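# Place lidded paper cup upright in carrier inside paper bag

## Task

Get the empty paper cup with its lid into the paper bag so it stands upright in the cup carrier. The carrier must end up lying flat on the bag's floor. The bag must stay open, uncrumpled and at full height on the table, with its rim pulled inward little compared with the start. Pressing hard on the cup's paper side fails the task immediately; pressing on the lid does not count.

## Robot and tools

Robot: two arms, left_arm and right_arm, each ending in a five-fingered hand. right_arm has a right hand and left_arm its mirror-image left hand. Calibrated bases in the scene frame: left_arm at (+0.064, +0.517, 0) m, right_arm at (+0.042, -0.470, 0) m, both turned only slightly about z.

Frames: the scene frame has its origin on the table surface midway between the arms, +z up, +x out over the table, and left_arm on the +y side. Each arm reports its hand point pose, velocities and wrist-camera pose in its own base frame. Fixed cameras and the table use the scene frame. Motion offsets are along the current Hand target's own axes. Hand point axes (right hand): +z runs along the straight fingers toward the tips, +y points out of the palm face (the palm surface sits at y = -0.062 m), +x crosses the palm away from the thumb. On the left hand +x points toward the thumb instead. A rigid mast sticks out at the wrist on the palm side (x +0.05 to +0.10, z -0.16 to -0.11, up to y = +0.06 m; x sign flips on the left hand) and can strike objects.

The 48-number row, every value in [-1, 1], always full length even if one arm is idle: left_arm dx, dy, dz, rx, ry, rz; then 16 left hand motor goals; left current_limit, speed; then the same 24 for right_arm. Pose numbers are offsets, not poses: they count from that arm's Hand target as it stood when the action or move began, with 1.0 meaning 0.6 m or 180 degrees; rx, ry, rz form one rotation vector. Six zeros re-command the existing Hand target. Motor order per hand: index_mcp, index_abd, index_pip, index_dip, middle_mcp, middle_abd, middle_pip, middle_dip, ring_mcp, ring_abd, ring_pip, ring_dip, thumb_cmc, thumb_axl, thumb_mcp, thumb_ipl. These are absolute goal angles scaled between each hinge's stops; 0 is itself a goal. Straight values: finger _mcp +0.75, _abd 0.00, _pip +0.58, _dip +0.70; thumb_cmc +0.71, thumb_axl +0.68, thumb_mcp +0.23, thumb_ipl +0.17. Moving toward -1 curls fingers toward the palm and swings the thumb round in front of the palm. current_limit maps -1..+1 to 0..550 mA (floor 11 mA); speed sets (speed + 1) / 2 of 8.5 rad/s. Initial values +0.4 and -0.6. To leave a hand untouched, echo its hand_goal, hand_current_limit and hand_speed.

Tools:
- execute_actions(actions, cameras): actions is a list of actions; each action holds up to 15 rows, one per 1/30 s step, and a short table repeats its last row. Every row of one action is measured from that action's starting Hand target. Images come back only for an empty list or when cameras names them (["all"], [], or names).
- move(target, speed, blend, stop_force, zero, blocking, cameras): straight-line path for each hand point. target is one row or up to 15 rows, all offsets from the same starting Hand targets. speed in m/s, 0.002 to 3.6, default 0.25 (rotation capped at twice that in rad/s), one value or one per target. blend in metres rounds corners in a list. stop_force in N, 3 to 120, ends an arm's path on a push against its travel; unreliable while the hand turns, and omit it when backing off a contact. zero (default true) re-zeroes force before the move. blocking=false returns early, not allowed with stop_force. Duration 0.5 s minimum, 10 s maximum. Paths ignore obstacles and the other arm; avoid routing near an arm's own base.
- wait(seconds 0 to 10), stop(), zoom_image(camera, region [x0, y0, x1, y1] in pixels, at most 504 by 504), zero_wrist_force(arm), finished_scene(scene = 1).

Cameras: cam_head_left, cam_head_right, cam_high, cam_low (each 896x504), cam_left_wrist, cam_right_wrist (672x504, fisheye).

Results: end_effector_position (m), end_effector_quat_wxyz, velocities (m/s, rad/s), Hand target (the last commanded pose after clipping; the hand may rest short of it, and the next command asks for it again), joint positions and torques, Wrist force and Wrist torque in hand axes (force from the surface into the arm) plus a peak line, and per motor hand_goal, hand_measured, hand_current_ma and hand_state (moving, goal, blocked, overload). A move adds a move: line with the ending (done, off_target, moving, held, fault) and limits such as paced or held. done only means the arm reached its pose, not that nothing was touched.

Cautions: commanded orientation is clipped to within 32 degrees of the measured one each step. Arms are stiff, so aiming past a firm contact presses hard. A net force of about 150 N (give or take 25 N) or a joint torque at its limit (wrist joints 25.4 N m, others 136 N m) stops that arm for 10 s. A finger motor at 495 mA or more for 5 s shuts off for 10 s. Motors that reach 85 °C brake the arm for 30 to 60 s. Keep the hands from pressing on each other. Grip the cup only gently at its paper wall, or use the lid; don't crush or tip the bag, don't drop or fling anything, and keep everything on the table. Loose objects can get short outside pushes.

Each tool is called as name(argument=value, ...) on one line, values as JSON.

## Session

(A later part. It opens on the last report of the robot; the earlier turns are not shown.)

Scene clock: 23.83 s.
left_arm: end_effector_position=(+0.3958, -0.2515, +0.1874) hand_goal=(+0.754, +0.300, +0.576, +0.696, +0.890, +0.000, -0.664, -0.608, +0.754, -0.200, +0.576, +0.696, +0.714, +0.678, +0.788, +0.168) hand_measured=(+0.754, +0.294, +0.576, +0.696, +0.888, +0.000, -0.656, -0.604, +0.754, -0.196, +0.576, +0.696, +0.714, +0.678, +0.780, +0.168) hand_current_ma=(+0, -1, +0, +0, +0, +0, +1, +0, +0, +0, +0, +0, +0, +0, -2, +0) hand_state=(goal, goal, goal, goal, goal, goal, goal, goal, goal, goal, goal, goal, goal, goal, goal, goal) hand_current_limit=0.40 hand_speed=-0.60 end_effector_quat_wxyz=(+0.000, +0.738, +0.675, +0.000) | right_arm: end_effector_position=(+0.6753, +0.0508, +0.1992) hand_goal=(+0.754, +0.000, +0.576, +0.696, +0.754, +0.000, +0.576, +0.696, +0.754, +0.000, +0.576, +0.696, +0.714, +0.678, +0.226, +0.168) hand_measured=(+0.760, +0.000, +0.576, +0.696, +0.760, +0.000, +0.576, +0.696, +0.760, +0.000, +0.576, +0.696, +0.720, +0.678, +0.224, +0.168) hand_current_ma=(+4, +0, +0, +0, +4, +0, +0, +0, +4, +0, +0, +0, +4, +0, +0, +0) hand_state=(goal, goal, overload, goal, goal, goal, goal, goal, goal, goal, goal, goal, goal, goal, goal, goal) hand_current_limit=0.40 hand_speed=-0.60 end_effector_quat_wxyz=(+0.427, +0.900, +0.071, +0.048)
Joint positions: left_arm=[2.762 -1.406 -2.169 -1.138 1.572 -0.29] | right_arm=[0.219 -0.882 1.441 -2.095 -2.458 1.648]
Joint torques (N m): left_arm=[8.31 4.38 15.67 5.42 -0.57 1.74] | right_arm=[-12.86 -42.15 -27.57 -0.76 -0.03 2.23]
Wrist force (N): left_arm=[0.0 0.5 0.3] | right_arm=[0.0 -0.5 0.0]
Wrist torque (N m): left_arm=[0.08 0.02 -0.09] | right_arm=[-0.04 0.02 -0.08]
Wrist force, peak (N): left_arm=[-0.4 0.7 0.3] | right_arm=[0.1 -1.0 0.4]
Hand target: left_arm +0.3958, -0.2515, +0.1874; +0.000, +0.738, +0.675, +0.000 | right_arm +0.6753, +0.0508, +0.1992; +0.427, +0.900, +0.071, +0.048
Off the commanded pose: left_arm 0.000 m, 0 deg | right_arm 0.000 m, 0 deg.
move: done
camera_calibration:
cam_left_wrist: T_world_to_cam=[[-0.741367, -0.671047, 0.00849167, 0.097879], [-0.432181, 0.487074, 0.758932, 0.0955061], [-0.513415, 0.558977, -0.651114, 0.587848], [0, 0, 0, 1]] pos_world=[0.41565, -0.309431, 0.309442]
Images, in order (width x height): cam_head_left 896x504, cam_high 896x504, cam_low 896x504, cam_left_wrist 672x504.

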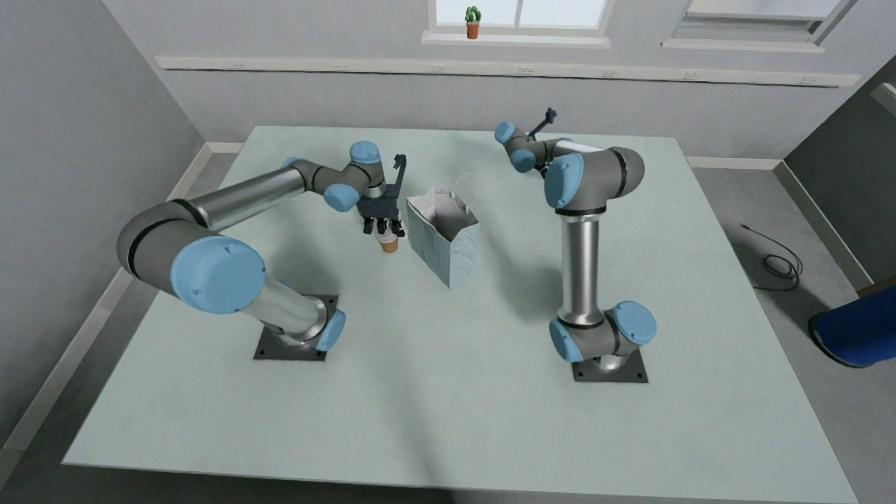

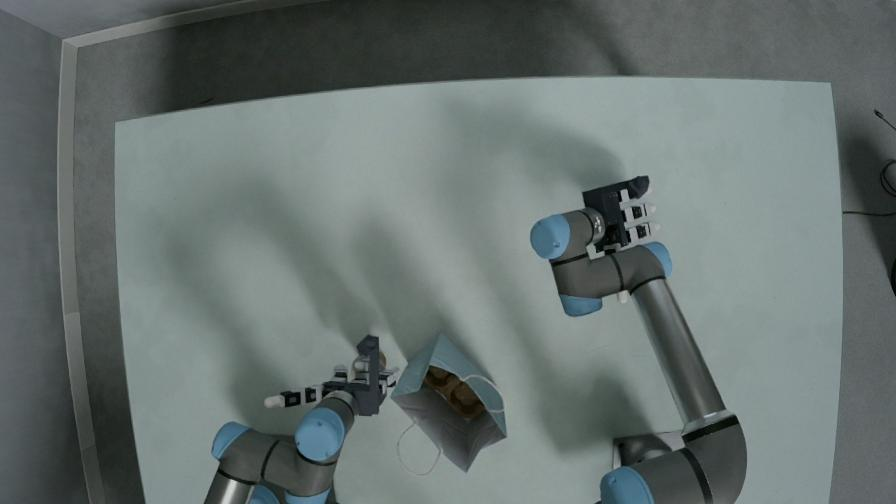

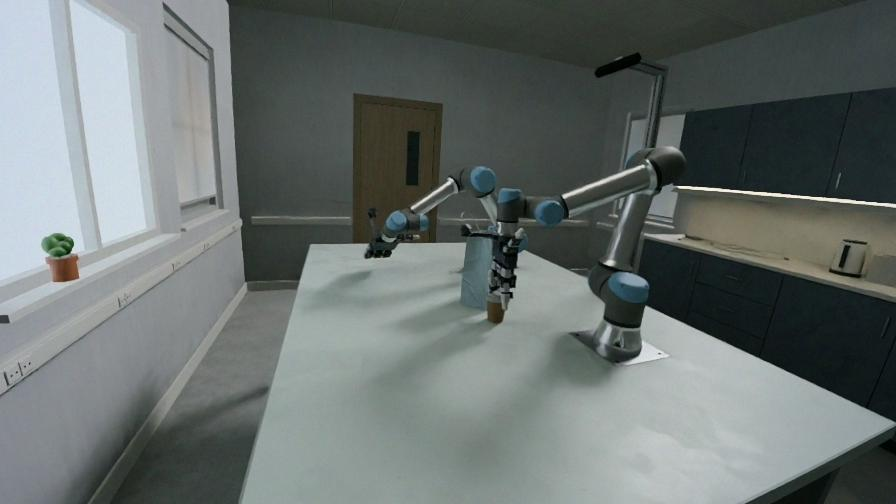

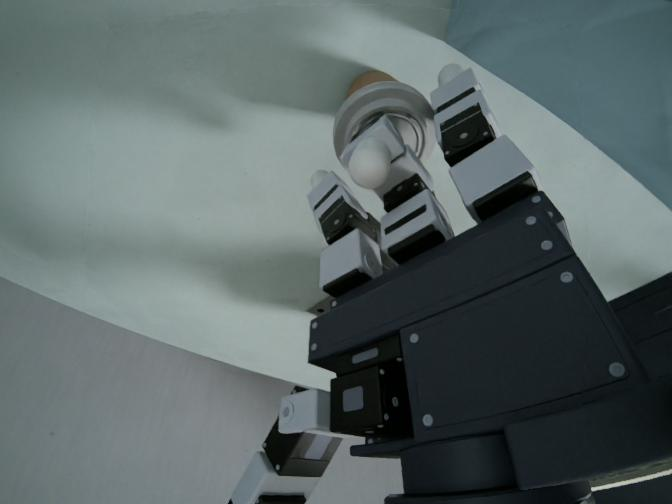

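move(target=[0,0,-0.0167,0,0,0, 0.754,0.3,0.576,0.696, 0.89,0,-0.664,-0.609, 0.754,-0.2,0.576,0.696, 0.714,0.678,0.787,0.168, 0.4,-0.6, 0,0,0,0,0,0, 0.754,0,0.576,0.696,0.754,0,0.576,0.696,0.754,0,0.576,0.696,0.714,0.678,0.226,0.168,0.4,-0.6], speed=0.06)

move(target=[0,0,0,0,0,0, 0.754,0.06,0.576,0.696, 0.89,0,-0.664,-0.609, 0.754,-0.06,0.576,0.696, 0.714,0.678,0.787,0.168, -0.3,-0.9, 0,0,0,0,0,0, 0.754,0,0.576,0.696,0.754,0,0.576,0.696,0.754,0,0.576,0.696,0.714,0.678,0.226,0.168,0.4,-0.6], speed=0.06, cameras=["cam_low","cam_left_wrist","cam_head_left"])

zoom_image(camera="cam_left_wrist", region=[290, 45, 450, 205])

zoom_image(camera="cam_low", region=[470, 260, 530, 330])

Scene clock: 25.10 s.
left_arm: end_effector_position=(+0.3958, -0.2515, +0.1973) hand_goal=(+0.754, +0.300, +0.576, +0.696, +0.890, +0.000, -0.664, -0.608, +0.754, -0.200, +0.576, +0.696, +0.714, +0.678, +0.788, +0.168) hand_measured=(+0.754, +0.294, +0.576, +0.696, +0.888, +0.000, -0.656, -0.604, +0.754, -0.196, +0.576, +0.696, +0.714, +0.678, +0.780, +0.168) hand_current_ma=(+0, -1, +0, +0, +0, +0, +1, +0, +0, +0, +0, +0, +0, +0, -2, +0) hand_state=(goal, goal, goal, goal, goal, goal, goal, goal, goal, goal, goal, goal, goal, goal, goal, goal) hand_current_limit=0.40 hand_speed=-0.60 end_effector_quat_wxyz=(+0.000, +0.738, +0.675, +0.000) | right_arm: end_effector_position=(+0.6753, +0.0508, +0.1992) hand_goal=(+0.754, +0.000, +0.576, +0.696, +0.754, +0.000, +0.576, +0.696, +0.754, +0.000, +0.576, +0.696, +0.714, +0.678, +0.226, +0.168) hand_measured=(+0.760, +0.000, +0.576, +0.696, +0.760, +0.000, +0.576, +0.696, +0.760, +0.000, +0.576, +0.696, +0.720, +0.678, +0.224, +0.168) hand_current_ma=(+4, +0, +0, +0, +4, +0, +0, +0, +4, +0, +0, +0, +4, +0, +0, +0) hand_state=(goal, goal, overload, goal, goal, goal, goal, goal, goal, goal, goal, goal, goal, goal, goal, goal) hand_current_limit=0.40 hand_speed=-0.60 end_effector_quat_wxyz=(+0.427, +0.900, +0.071, +0.048)
Joint positions: left_arm=[2.762 -1.395 -2.15 -1.167 1.572 -0.29] | right_arm=[0.219 -0.882 1.441 -2.095 -2.458 1.648]
Joint torques (N m): left_arm=[1.29 24.16 29.75 0.42 1.78 -0.02] | right_arm=[-13.03 -41.38 -26.67 -0.93 0.09 2.14]
Wrist force (N): left_arm=[-0.1 0.6 0.1] | right_arm=[0.0 -0.5 -0.3]
Wrist torque (N m): left_arm=[0.10 0.04 -0.10] | right_arm=[-0.05 0.03 -0.08]
Wrist force, peak (N): left_arm=[-0.2 0.7 0.5] | right_arm=[0.4 -0.9 0.2]
Hand target: left_arm +0.3958, -0.2515, +0.1974; +0.000, +0.738, +0.675, +0.000 | right_arm +0.6753, +0.0508, +0.1992; +0.427, +0.900, +0.071, +0.048
Off the commanded pose: left_arm 0.000 m, 0 deg | right_arm 0.000 m, 0 deg.
move: done

Scene clock: 25.90 s.
left_arm: end_effector_position=(+0.3958, -0.2515, +0.1974) hand_goal=(+0.754, +0.060, +0.576, +0.696, +0.890, +0.000, -0.664, -0.608, +0.754, -0.060, +0.576, +0.696, +0.714, +0.678, +0.788, +0.168) hand_measured=(+0.754, +0.078, +0.576, +0.696, +0.888, +0.000, -0.656, -0.604, +0.754, -0.064, +0.576, +0.696, +0.714, +0.678, +0.780, +0.168) hand_current_ma=(+0, +5, +0, +0, +0, +0, +1, +0, +0, -1, +0, +0, +0, +0, -2, +0) hand_state=(goal, goal, goal, goal, goal, goal, goal, goal, goal, goal, goal, goal, goal, goal, goal, goal) hand_current_limit=-0.30 hand_speed=-0.90 end_effector_quat_wxyz=(+0.000, +0.738, +0.675, +0.000) | right_arm: end_effector_position=(+0.6753, +0.0508, +0.1992) hand_goal=(+0.754, +0.000, +0.576, +0.696, +0.754, +0.000, +0.576, +0.696, +0.754, +0.000, +0.576, +0.696, +0.714, +0.678, +0.226, +0.168) hand_measured=(+0.760, +0.000, +0.576, +0.696, +0.760, +0.000, +0.576, +0.696, +0.760, +0.000, +0.576, +0.696, +0.720, +0.678, +0.224, +0.168) hand_current_ma=(+4, +0, +0, +0, +4, +0, +0, +0, +4, +0, +0, +0, +4, +0, +0, +0) hand_state=(goal, goal, overload, goal, goal, goal, goal, goal, goal, goal, goal, goal, goal, goal, goal, goal) hand_current_limit=0.40 hand_speed=-0.60 end_effector_quat_wxyz=(+0.427, +0.900, +0.071, +0.048)
Joint positions: left_arm=[2.762 -1.395 -2.15 -1.168 1.572 -0.29] | right_arm=[0.219 -0.882 1.441 -2.095 -2.458 1.648]
Joint torques (N m): left_arm=[-3.33 23.92 30.41 0.28 1.91 -1] | right_arm=[-13.99 -41.24 -26.68 -0.92 0.09 2.2]
Wrist force (N): left_arm=[-0.3 0.7 0.3] | right_arm=[0.1 -0.5 0.2]
Wrist torque (N m): left_arm=[0.09 0.06 -0.11] | right_arm=[-0.07 0.01 -0.08]
Wrist force, peak (N): left_arm=[-0.3 0.6 0.5] | right_arm=[0.3 -0.9 0.1]
Hand target: left_arm +0.3958, -0.2515, +0.1974; +0.000, +0.738, +0.675, +0.000 | right_arm +0.6753, +0.0508, +0.1992; +0.427, +0.900, +0.071, +0.048
Off the commanded pose: left_arm 0.000 m, 0 deg | right_arm 0.000 m, 0 deg.
move: done
camera_calibration:
cam_left_wrist: T_world_to_cam=[[-0.741337, -0.67108, 0.00844127, 0.0977862], [-0.432231, 0.487029, 0.758933, 0.0878472], [-0.513416, 0.558976, -0.651114, 0.594425], [0, 0, 0, 1]] pos_world=[0.41565, -0.309431, 0.319543]
Images, in order (width x height): cam_head_left 896x504, cam_low 896x504, cam_left_wrist 672x504.

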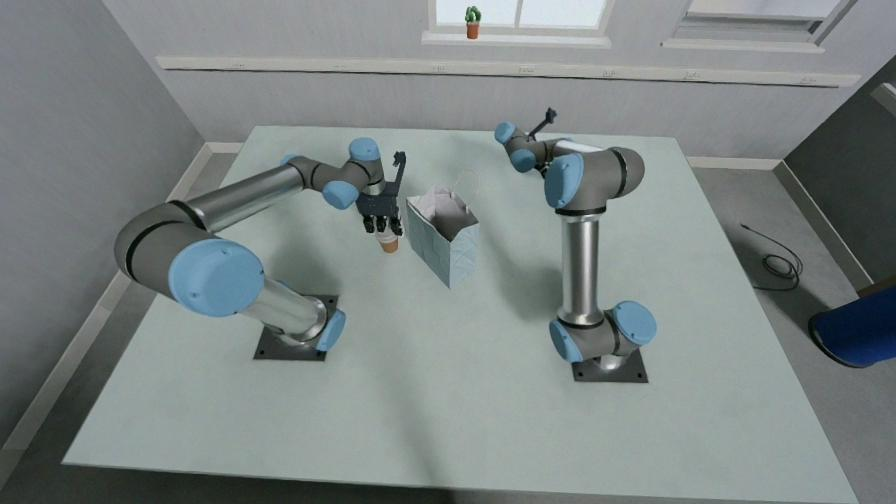

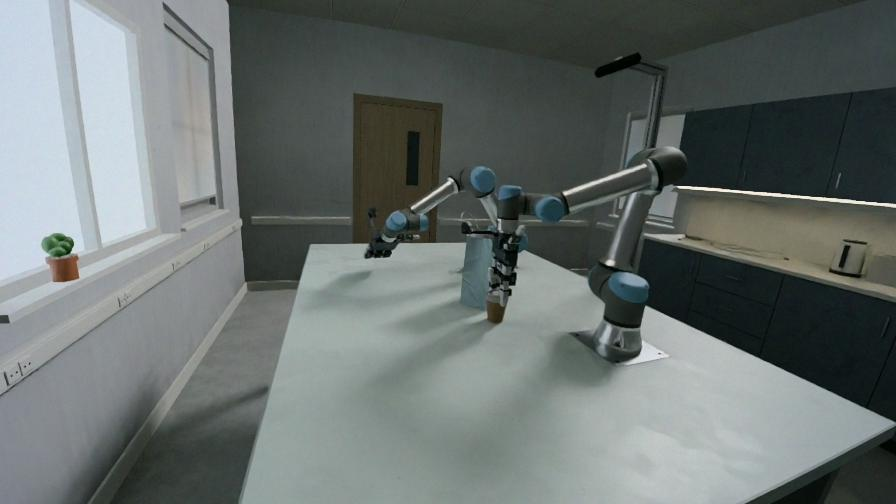

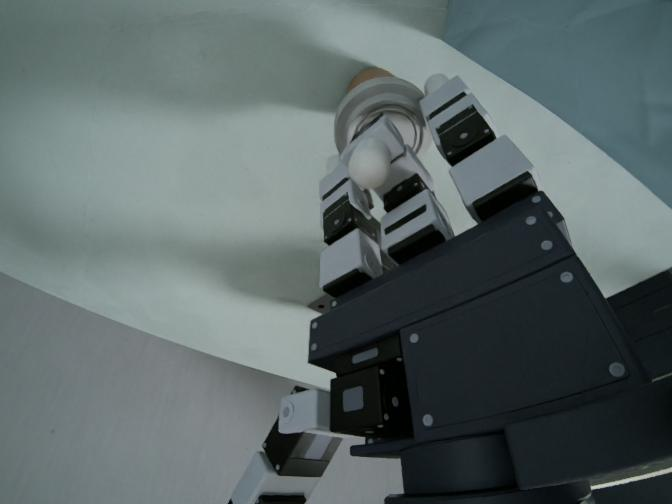

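Scaled by 3.150 from the camera's 672x504 image, which has a finer 960x720 frame.

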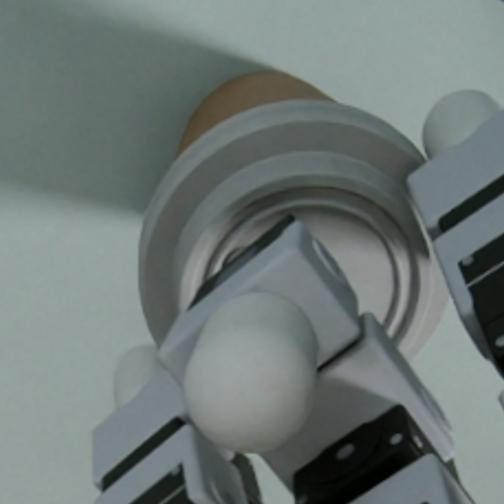

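Scaled by 7.200 from the camera's 896x504 image, which has a finer 1280x720 frame.

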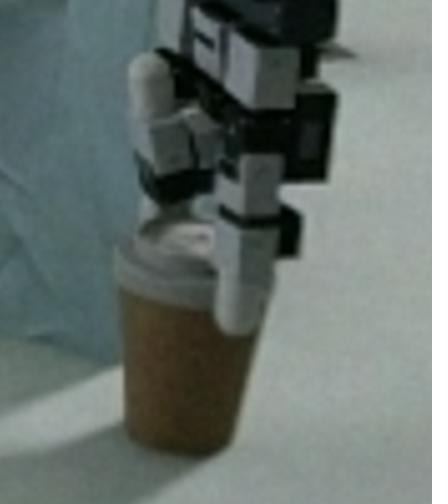

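move(target=[0,0,0,0,0,0, 0.754,0.0,0.576,0.696, 0.89,0,-0.664,-0.609, 0.754,0.0,0.576,0.696, 0.714,0.678,0.787,0.168, -0.3,-0.9, 0,0,0,0,0,0, 0.754,0,0.576,0.696,0.754,0,0.576,0.696,0.754,0,0.576,0.696,0.714,0.678,0.226,0.168,0.4,-0.6], speed=0.06, cameras=["cam_left_wrist"])

zoom_image(camera="cam_left_wrist", region=[290, 45, 450, 205])

Scene clock: 26.53 s.
left_arm: end_effector_position=(+0.3958, -0.2515, +0.1974) hand_goal=(+0.754, +0.000, +0.576, +0.696, +0.890, +0.000, -0.664, -0.608, +0.754, +0.000, +0.576, +0.696, +0.714, +0.678, +0.788, +0.168) hand_measured=(+0.754, +0.064, +0.576, +0.696, +0.888, +0.000, -0.656, -0.604, +0.754, -0.064, +0.576, +0.696, +0.714, +0.678, +0.780, +0.168) hand_current_ma=(+0, +60, +0, +0, +0, +0, +1, +0, +0, -57, +0, +0, +0, +0, -2, +0) hand_state=(goal, blocked, goal, goal, goal, goal, goal, goal, goal, blocked, goal, goal, goal, goal, goal, goal) hand_current_limit=-0.30 hand_speed=-0.90 end_effector_quat_wxyz=(+0.000, +0.738, +0.675, +0.000) | right_arm: end_effector_position=(+0.6753, +0.0508, +0.1992) hand_goal=(+0.754, +0.000, +0.576, +0.696, +0.754, +0.000, +0.576, +0.696, +0.754, +0.000, +0.576, +0.696, +0.714, +0.678, +0.226, +0.168) hand_measured=(+0.760, +0.000, +0.576, +0.696, +0.760, +0.000, +0.576, +0.696, +0.760, +0.000, +0.576, +0.696, +0.720, +0.678, +0.224, +0.168) hand_current_ma=(+4, +0, +0, +0, +4, +0, +0, +0, +4, +0, +0, +0, +4, +0, +0, +0) hand_state=(goal, goal, overload, goal, goal, goal, goal, goal, goal, goal, goal, goal, goal, goal, goal, goal) hand_current_limit=0.40 hand_speed=-0.60 end_effector_quat_wxyz=(+0.427, +0.900, +0.071, +0.048)
Joint positions: left_arm=[2.762 -1.395 -2.15 -1.168 1.572 -0.29] | right_arm=[0.219 -0.882 1.441 -2.095 -2.458 1.648]
Joint torques (N m): left_arm=[-8.35 23.41 30.9 0.46 1.89 -0.99] | right_arm=[-12.97 -42.37 -26.67 -0.81 0.14 2.2]
Wrist force (N): left_arm=[-0.3 0.5 0.4] | right_arm=[0.3 -0.8 0.1]
Wrist torque (N m): left_arm=[0.06 0.07 -0.11] | right_arm=[-0.10 -0.01 -0.07]
Wrist force, peak (N): left_arm=[-0.2 0.7 0.4] | right_arm=[0.4 -0.9 -0.2]
Hand target: left_arm +0.3958, -0.2515, +0.1974; +0.000, +0.738, +0.675, +0.000 | right_arm +0.6753, +0.0508, +0.1992; +0.427, +0.900, +0.071, +0.048
Off the commanded pose: left_arm 0.000 m, 0 deg | right_arm 0.000 m, 0 deg.
move: done
camera_calibration:
cam_left_wrist: T_world_to_cam=[[-0.741337, -0.67108, 0.00844127, 0.0977862], [-0.432231, 0.487029, 0.758933, 0.0878472], [-0.513416, 0.558976, -0.651114, 0.594425], [0, 0, 0, 1]] pos_world=[0.41565, -0.309431, 0.319543]
Images, in order (width x height): cam_left_wrist 672x504.

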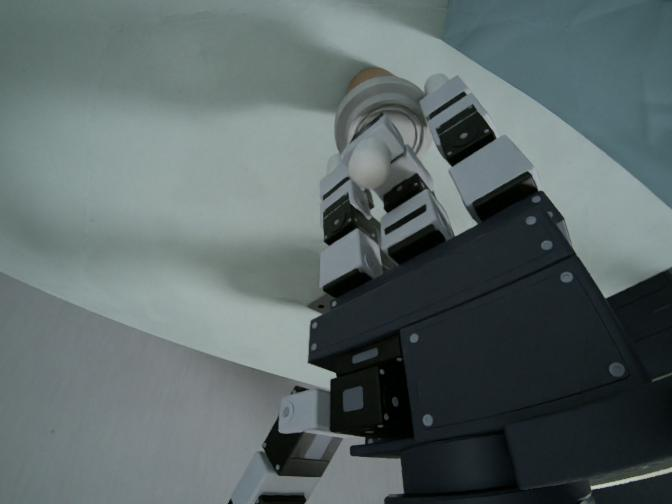

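Scaled by 3.150 from the camera's 672x504 image, which has a finer 960x720 frame.

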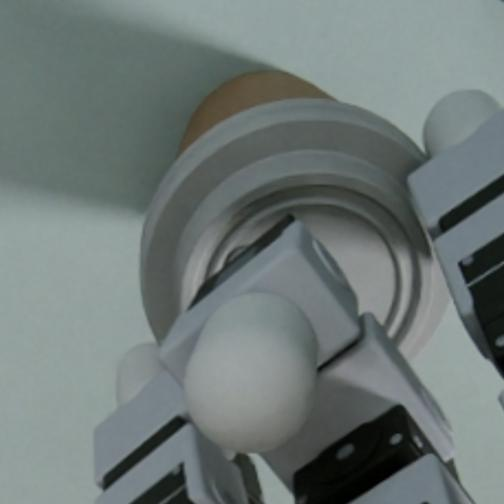

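move(target=[[0,0,0,0,0,0, 0.754,-0.05,0.576,0.696, 0.89,0,-0.664,-0.609, 0.754,0.05,0.576,0.696, 0.714,0.678,0.787,0.168, -0.3,-0.9, 0,0,0,0,0,0, 0.754,0,0.576,0.696,0.754,0,0.576,0.696,0.754,0,0.576,0.696,0.714,0.678,0.226,0.168,0.4,-0.6],[0,0,-0.05,0,0,0, 0.754,-0.05,0.576,0.696, 0.89,0,-0.664,-0.609, 0.754,0.05,0.576,0.696, 0.714,0.678,0.787,0.168, -0.3,-0.9, 0,0,0,0,0,0, 0.754,0,0.576,0.696,0.754,0,0.576,0.696,0.754,0,0.576,0.696,0.714,0.678,0.226,0.168,0.4,-0.6]], speed=0.04, cameras=["cam_low","cam_left_wrist","cam_head_left"])

zoom_image(camera="cam_low", region=[470, 260, 530, 330])

zoom_image(camera="cam_left_wrist", region=[290, 45, 450, 205])

Scene clock: 28.47 s.
left_arm: end_effector_position=(+0.3958, -0.2515, +0.2273) hand_goal=(+0.754, -0.050, +0.576, +0.696, +0.890, +0.000, -0.664, -0.608, +0.754, +0.050, +0.576, +0.696, +0.714, +0.678, +0.788, +0.168) hand_measured=(+0.754, +0.060, +0.576, +0.696, +0.888, +0.000, -0.656, -0.604, +0.754, -0.058, +0.576, +0.696, +0.714, +0.678, +0.780, +0.168) hand_current_ma=(+0, +158, +0, +0, +0, +0, +1, +0, +0, -155, +0, +0, +0, +0, -2, +0) hand_state=(goal, blocked, goal, goal, goal, goal, goal, goal, goal, blocked, goal, goal, goal, goal, goal, goal) hand_current_limit=-0.30 hand_speed=-0.90 end_effector_quat_wxyz=(+0.000, +0.738, +0.675, +0.000) | right_arm: end_effector_position=(+0.6753, +0.0508, +0.1992) hand_goal=(+0.754, +0.000, +0.576, +0.696, +0.754, +0.000, +0.576, +0.696, +0.754, +0.000, +0.576, +0.696, +0.714, +0.678, +0.226, +0.168) hand_measured=(+0.760, +0.000, +0.576, +0.696, +0.760, +0.000, +0.576, +0.696, +0.760, +0.000, +0.576, +0.696, +0.720, +0.678, +0.224, +0.168) hand_current_ma=(+4, +0, +0, +0, +4, +0, +0, +0, +4, +0, +0, +0, +4, +0, +0, +0) hand_state=(goal, goal, overload, goal, goal, goal, goal, goal, goal, goal, goal, goal, goal, goal, goal, goal) hand_current_limit=0.40 hand_speed=-0.60 end_effector_quat_wxyz=(+0.427, +0.900, +0.071, +0.048)
Joint positions: left_arm=[2.762 -1.366 -2.091 -1.256 1.572 -0.291] | right_arm=[0.219 -0.882 1.441 -2.095 -2.458 1.648]
Joint torques (N m): left_arm=[-8.91 24.31 30.45 0.3 1.09 -0.36] | right_arm=[-13.25 -42.18 -26.66 -0.94 0.18 2.2]
Wrist force (N): left_arm=[-0.4 0.5 0.2] | right_arm=[0.3 -0.7 -0.1]
Wrist torque (N m): left_arm=[0.07 0.07 -0.13] | right_arm=[-0.08 -0.01 -0.07]
Wrist force, peak (N): left_arm=[-0.2 0.7 0.7] | right_arm=[0.3 -1.0 0.1]
Hand target: left_arm +0.3958, -0.2515, +0.2274; +0.000, +0.738, +0.675, +0.000 | right_arm +0.6753, +0.0508, +0.1992; +0.427, +0.900, +0.071, +0.048
Off the commanded pose: left_arm 0.000 m, 0 deg | right_arm 0.000 m, 0 deg.
move: done
camera_calibration:
cam_left_wrist: T_world_to_cam=[[-0.741408, -0.671002, 0.00834739, 0.0975474], [-0.43223, 0.487024, 0.758937, 0.0651845], [-0.513314, 0.559074, -0.651111, 0.613764], [0, 0, 0, 1]] pos_world=[0.41555, -0.309431, 0.349343]
Images, in order (width x height): cam_head_left 896x504, cam_low 896x504, cam_left_wrist 672x504.

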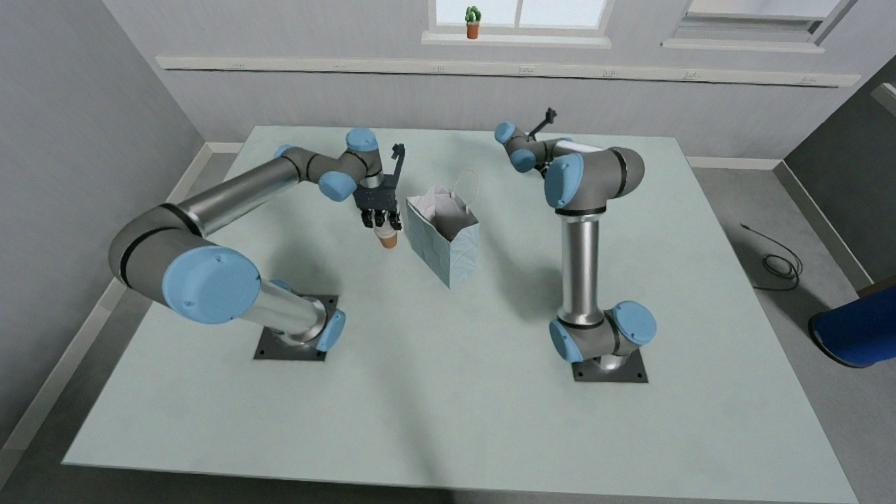

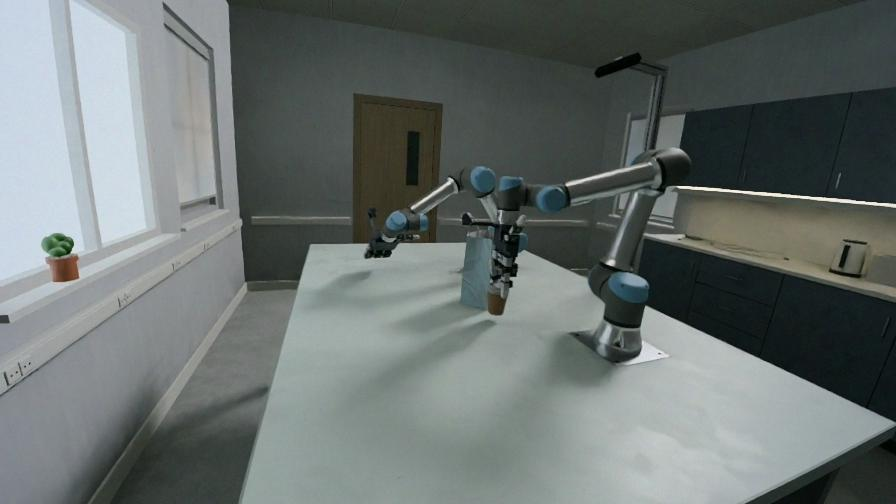

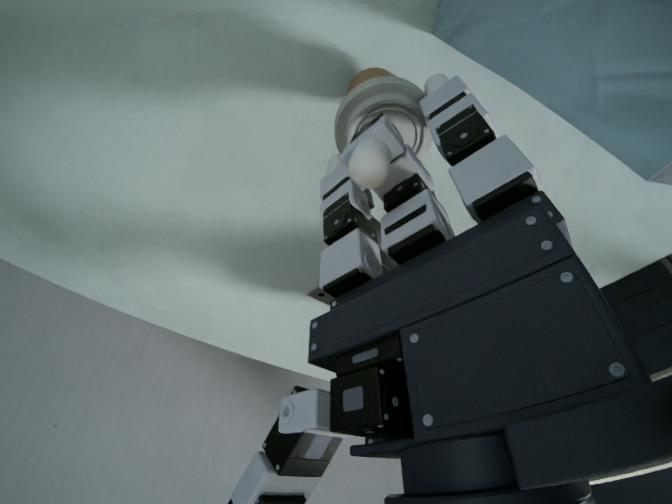

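Scaled by 7.200 from the camera's 896x504 image, which has a finer 1280x720 frame.

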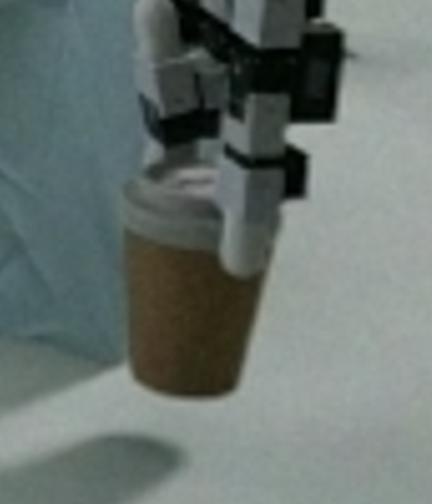

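Scaled by 3.150 from the camera's 672x504 image, which has a finer 960x720 frame.

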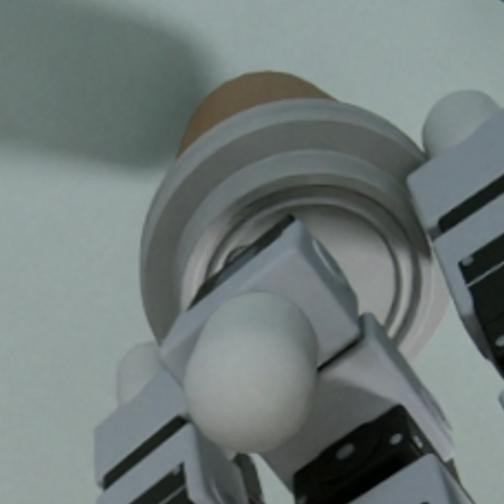

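move(target=[[0,0,-0.504,0,0,0, 0.754,-0.05,0.576,0.696, 0.89,0,-0.664,-0.609, 0.754,0.05,0.576,0.696, 0.143,0.678,0.787,0.168, -0.3,-0.9, 0,0,0,0,0,0, 0.754,0,0.576,0.696,0.754,0,0.576,0.696,0.754,0,0.576,0.696,0.714,0.678,0.226,0.168,0.4,-0.6],[-0.418,-0.109,-0.504,0,0,0.029, 0.754,-0.05,0.576,0.696, 0.89,0,-0.664,-0.609, 0.754,0.05,0.576,0.696, 0.143,0.678,0.787,0.168, -0.3,-0.9, 0,0,0,0,0,0, 0.754,0,0.576,0.696,0.754,0,0.576,0.696,0.754,0,0.576,0.696,0.714,0.678,0.226,0.168,0.4,-0.6]], speed=0.15, blend=0.03, cameras=["all"])

zoom_image(camera="cam_left_wrist", region=[200, 0, 672, 300])

zoom_image(camera="cam_high", region=[320, 280, 560, 500])

zoom_image(camera="cam_low", region=[420, 130, 580, 350])

zoom_image(camera="cam_head_left", region=[360, 120, 500, 300])

zoom_image(camera="cam_head_right", region=[360, 120, 500, 300])

Scene clock: 34.30 s.
left_arm: end_effector_position=(+0.3084, -0.4957, +0.5296) hand_goal=(+0.754, -0.050, +0.576, +0.696, +0.890, +0.000, -0.664, -0.608, +0.754, +0.050, +0.576, +0.696, +0.144, +0.678, +0.788, +0.168) hand_measured=(+0.754, +0.060, +0.576, +0.696, +0.888, +0.000, -0.656, -0.604, +0.754, -0.058, +0.576, +0.696, +0.146, +0.678, +0.780, +0.168) hand_current_ma=(+0, +158, +0, +0, +0, +0, +1, +0, +0, -155, +0, +0, +0, +0, -2, +0) hand_state=(goal, blocked, goal, goal, goal, goal, goal, goal, goal, blocked, goal, goal, goal, goal, goal, goal) hand_current_limit=-0.30 hand_speed=-0.90 end_effector_quat_wxyz=(+0.000, +0.768, +0.641, +0.000) | right_arm: end_effector_position=(+0.6753, +0.0508, +0.1992) hand_goal=(+0.754, +0.000, +0.576, +0.696, +0.754, +0.000, +0.576, +0.696, +0.754, +0.000, +0.576, +0.696, +0.714, +0.678, +0.226, +0.168) hand_measured=(+0.760, +0.000, +0.576, +0.696, +0.760, +0.000, +0.576, +0.696, +0.760, +0.000, +0.576, +0.696, +0.720, +0.678, +0.224, +0.168) hand_current_ma=(+4, +0, +0, +0, +4, +0, +0, +0, +4, +0, +0, +0, +4, +0, +0, +0) hand_state=(goal, goal, overload, goal, goal, goal, goal, goal, goal, goal, goal, goal, goal, goal, goal, goal) hand_current_limit=0.40 hand_speed=-0.60 end_effector_quat_wxyz=(+0.427, +0.900, +0.071, +0.048)
Joint positions: left_arm=[2.229 -1.772 -0.892 -2.049 1.571 -0.732] | right_arm=[0.219 -0.882 1.441 -2.095 -2.458 1.648]
Joint torques (N m): left_arm=[-13.18 18.71 29.48 0.45 2.34 -0.98] | right_arm=[-12.96 -41.94 -26.24 -0.89 0.06 2.18]
Wrist force (N): left_arm=[-0.1 0.2 0.1] | right_arm=[0.1 -0.4 0.0]
Wrist torque (N m): left_arm=[0.08 0.01 0.00] | right_arm=[-0.05 0.02 -0.07]
Wrist force, peak (N): left_arm=[-0.3 0.5 1.0] | right_arm=[0.2 -1.0 -0.1]
Hand target: left_arm +0.3084, -0.4958, +0.5296; +0.000, +0.768, +0.641, +0.000 | right_arm +0.6753, +0.0508, +0.1992; +0.427, +0.900, +0.071, +0.048
Off the commanded pose: left_arm 0.000 m, 0 deg | right_arm 0.000 m, 0 deg.
move: done
camera_calibration:
cam_left_wrist: T_world_to_cam=[[-0.799347, -0.60081, 0.00848133, -0.0809674], [-0.386062, 0.52435, 0.758955, -0.0788695], [-0.460435, 0.603394, -0.651087, 0.907862], [0, 0, 0, 1]] pos_world=[0.322842, -0.55509, 0.651643]
cam_right_wrist: T_world_to_cam=[[-0.721411, -0.503734, 0.475203, 0.448364], [-0.550343, 0.833551, 0.0481146, 0.268044], [-0.420343, -0.226814, -0.87856, 0.59391], [0, 0, 0, 1]] pos_world=[0.720617, 0.137135, 0.295825]

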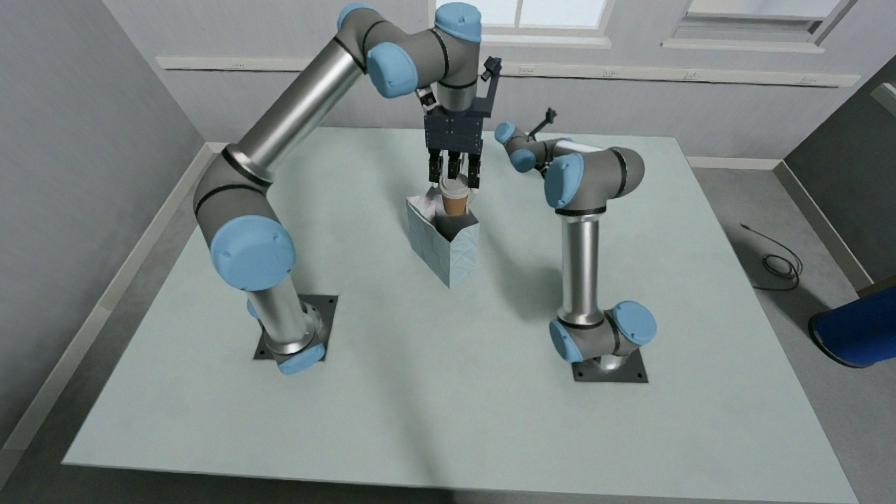

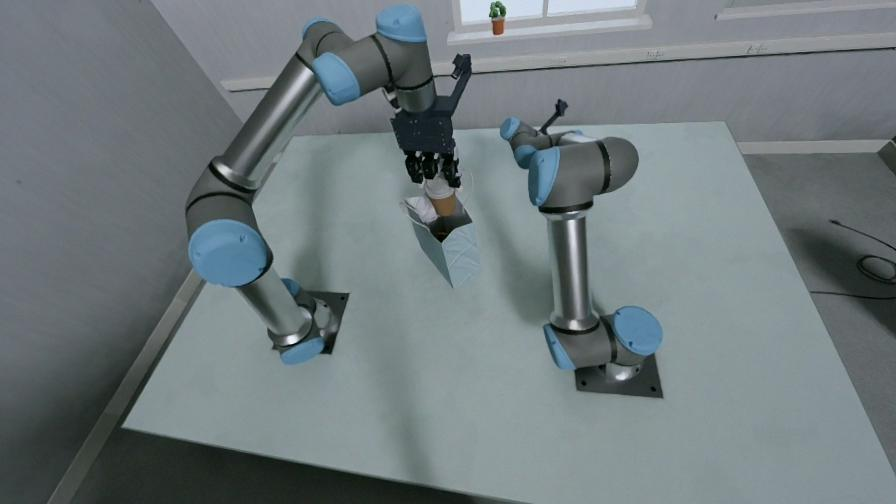

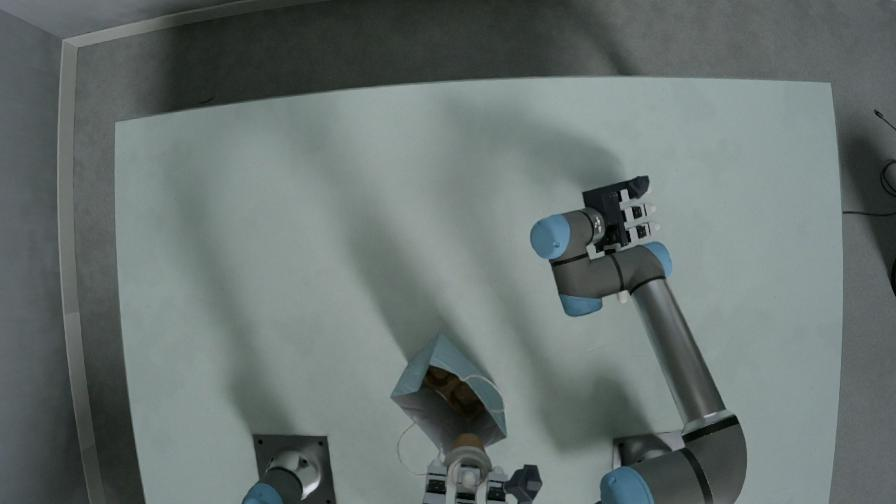

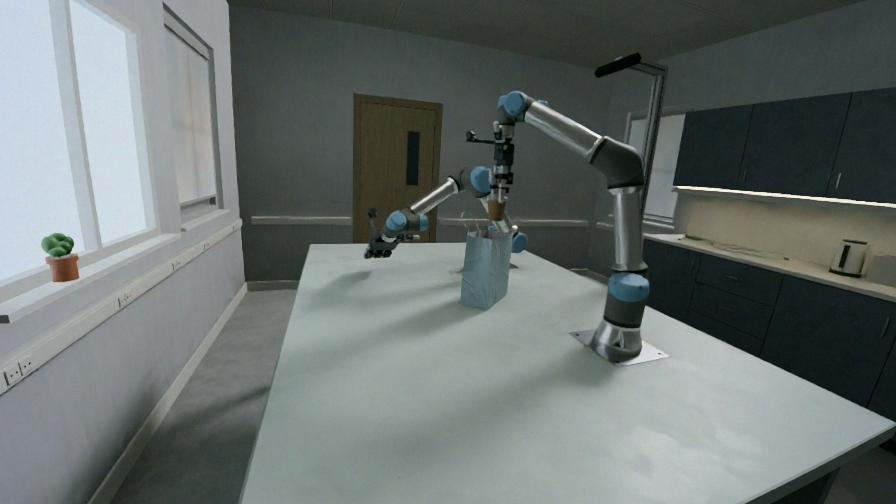

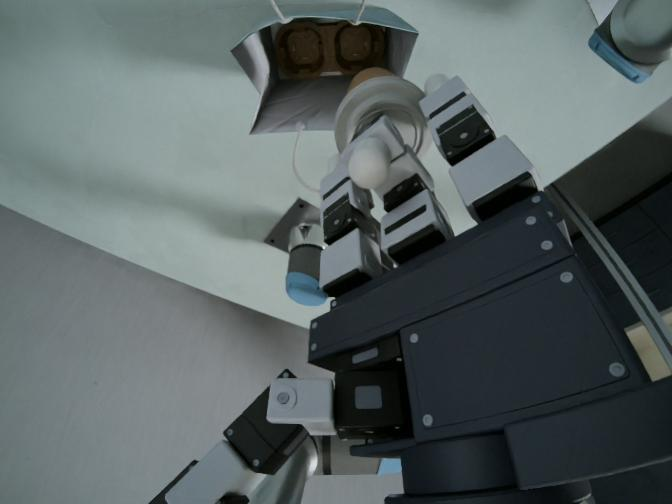

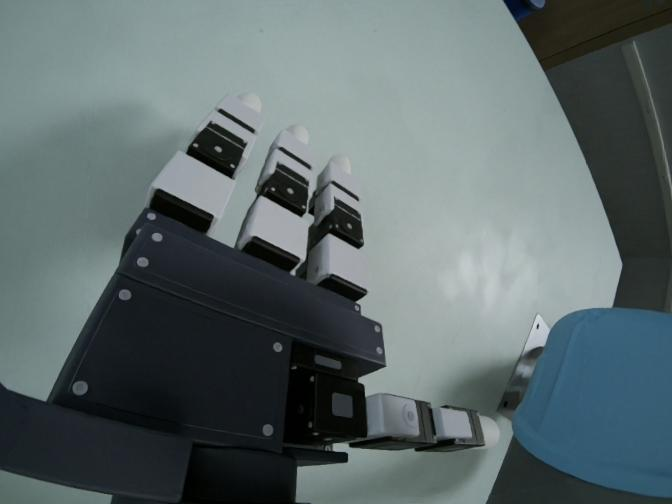

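Scaled by 1.068 from the camera's 672x504 image, which has a finer 960x720 frame.

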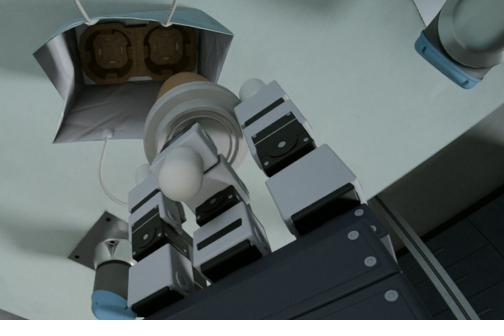

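Scaled by 2.100 from the camera's 896x504 image, which has a finer 1280x720 frame.

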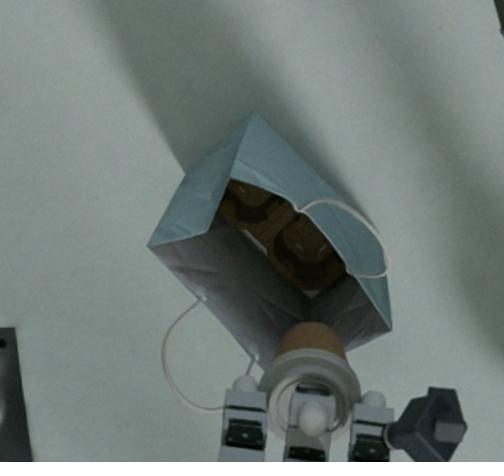

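Scaled by 2.291 from the camera's 896x504 image, which has a finer 1280x720 frame.

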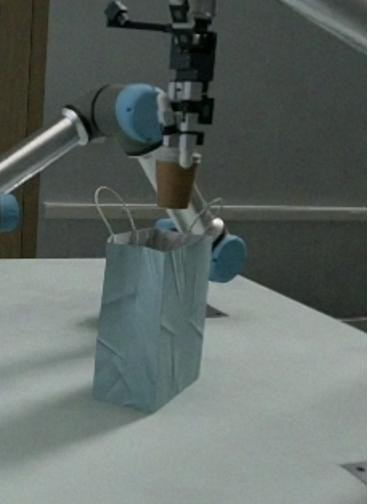

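Scaled by 2.800 from the camera's 896x504 image, which has a finer 1280x720 frame.

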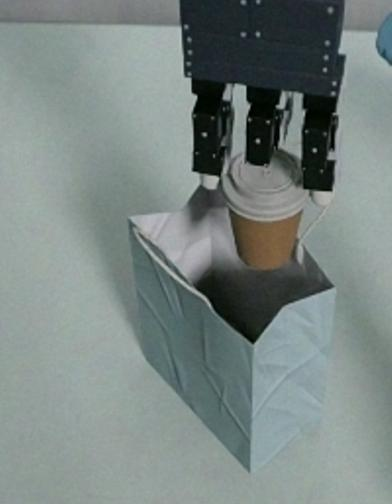

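Scaled by 2.800 from the camera's 896x504 image, which has a finer 1280x720 frame.

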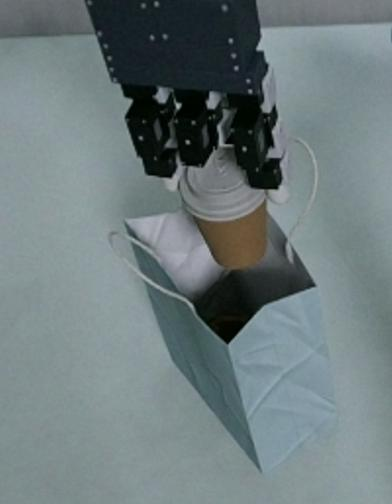

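zoom_image(camera="cam_left_wrist", region=[220, 0, 430, 150])

Scaled by 2.400 from the camera's 672x504 image, which has a finer 960x720 frame.

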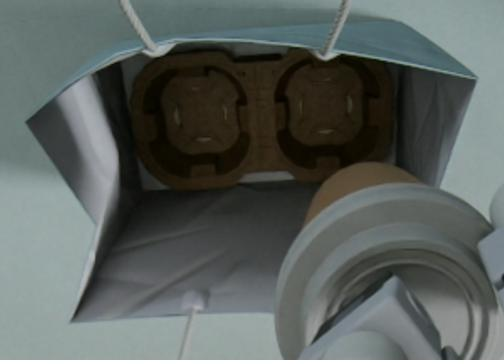

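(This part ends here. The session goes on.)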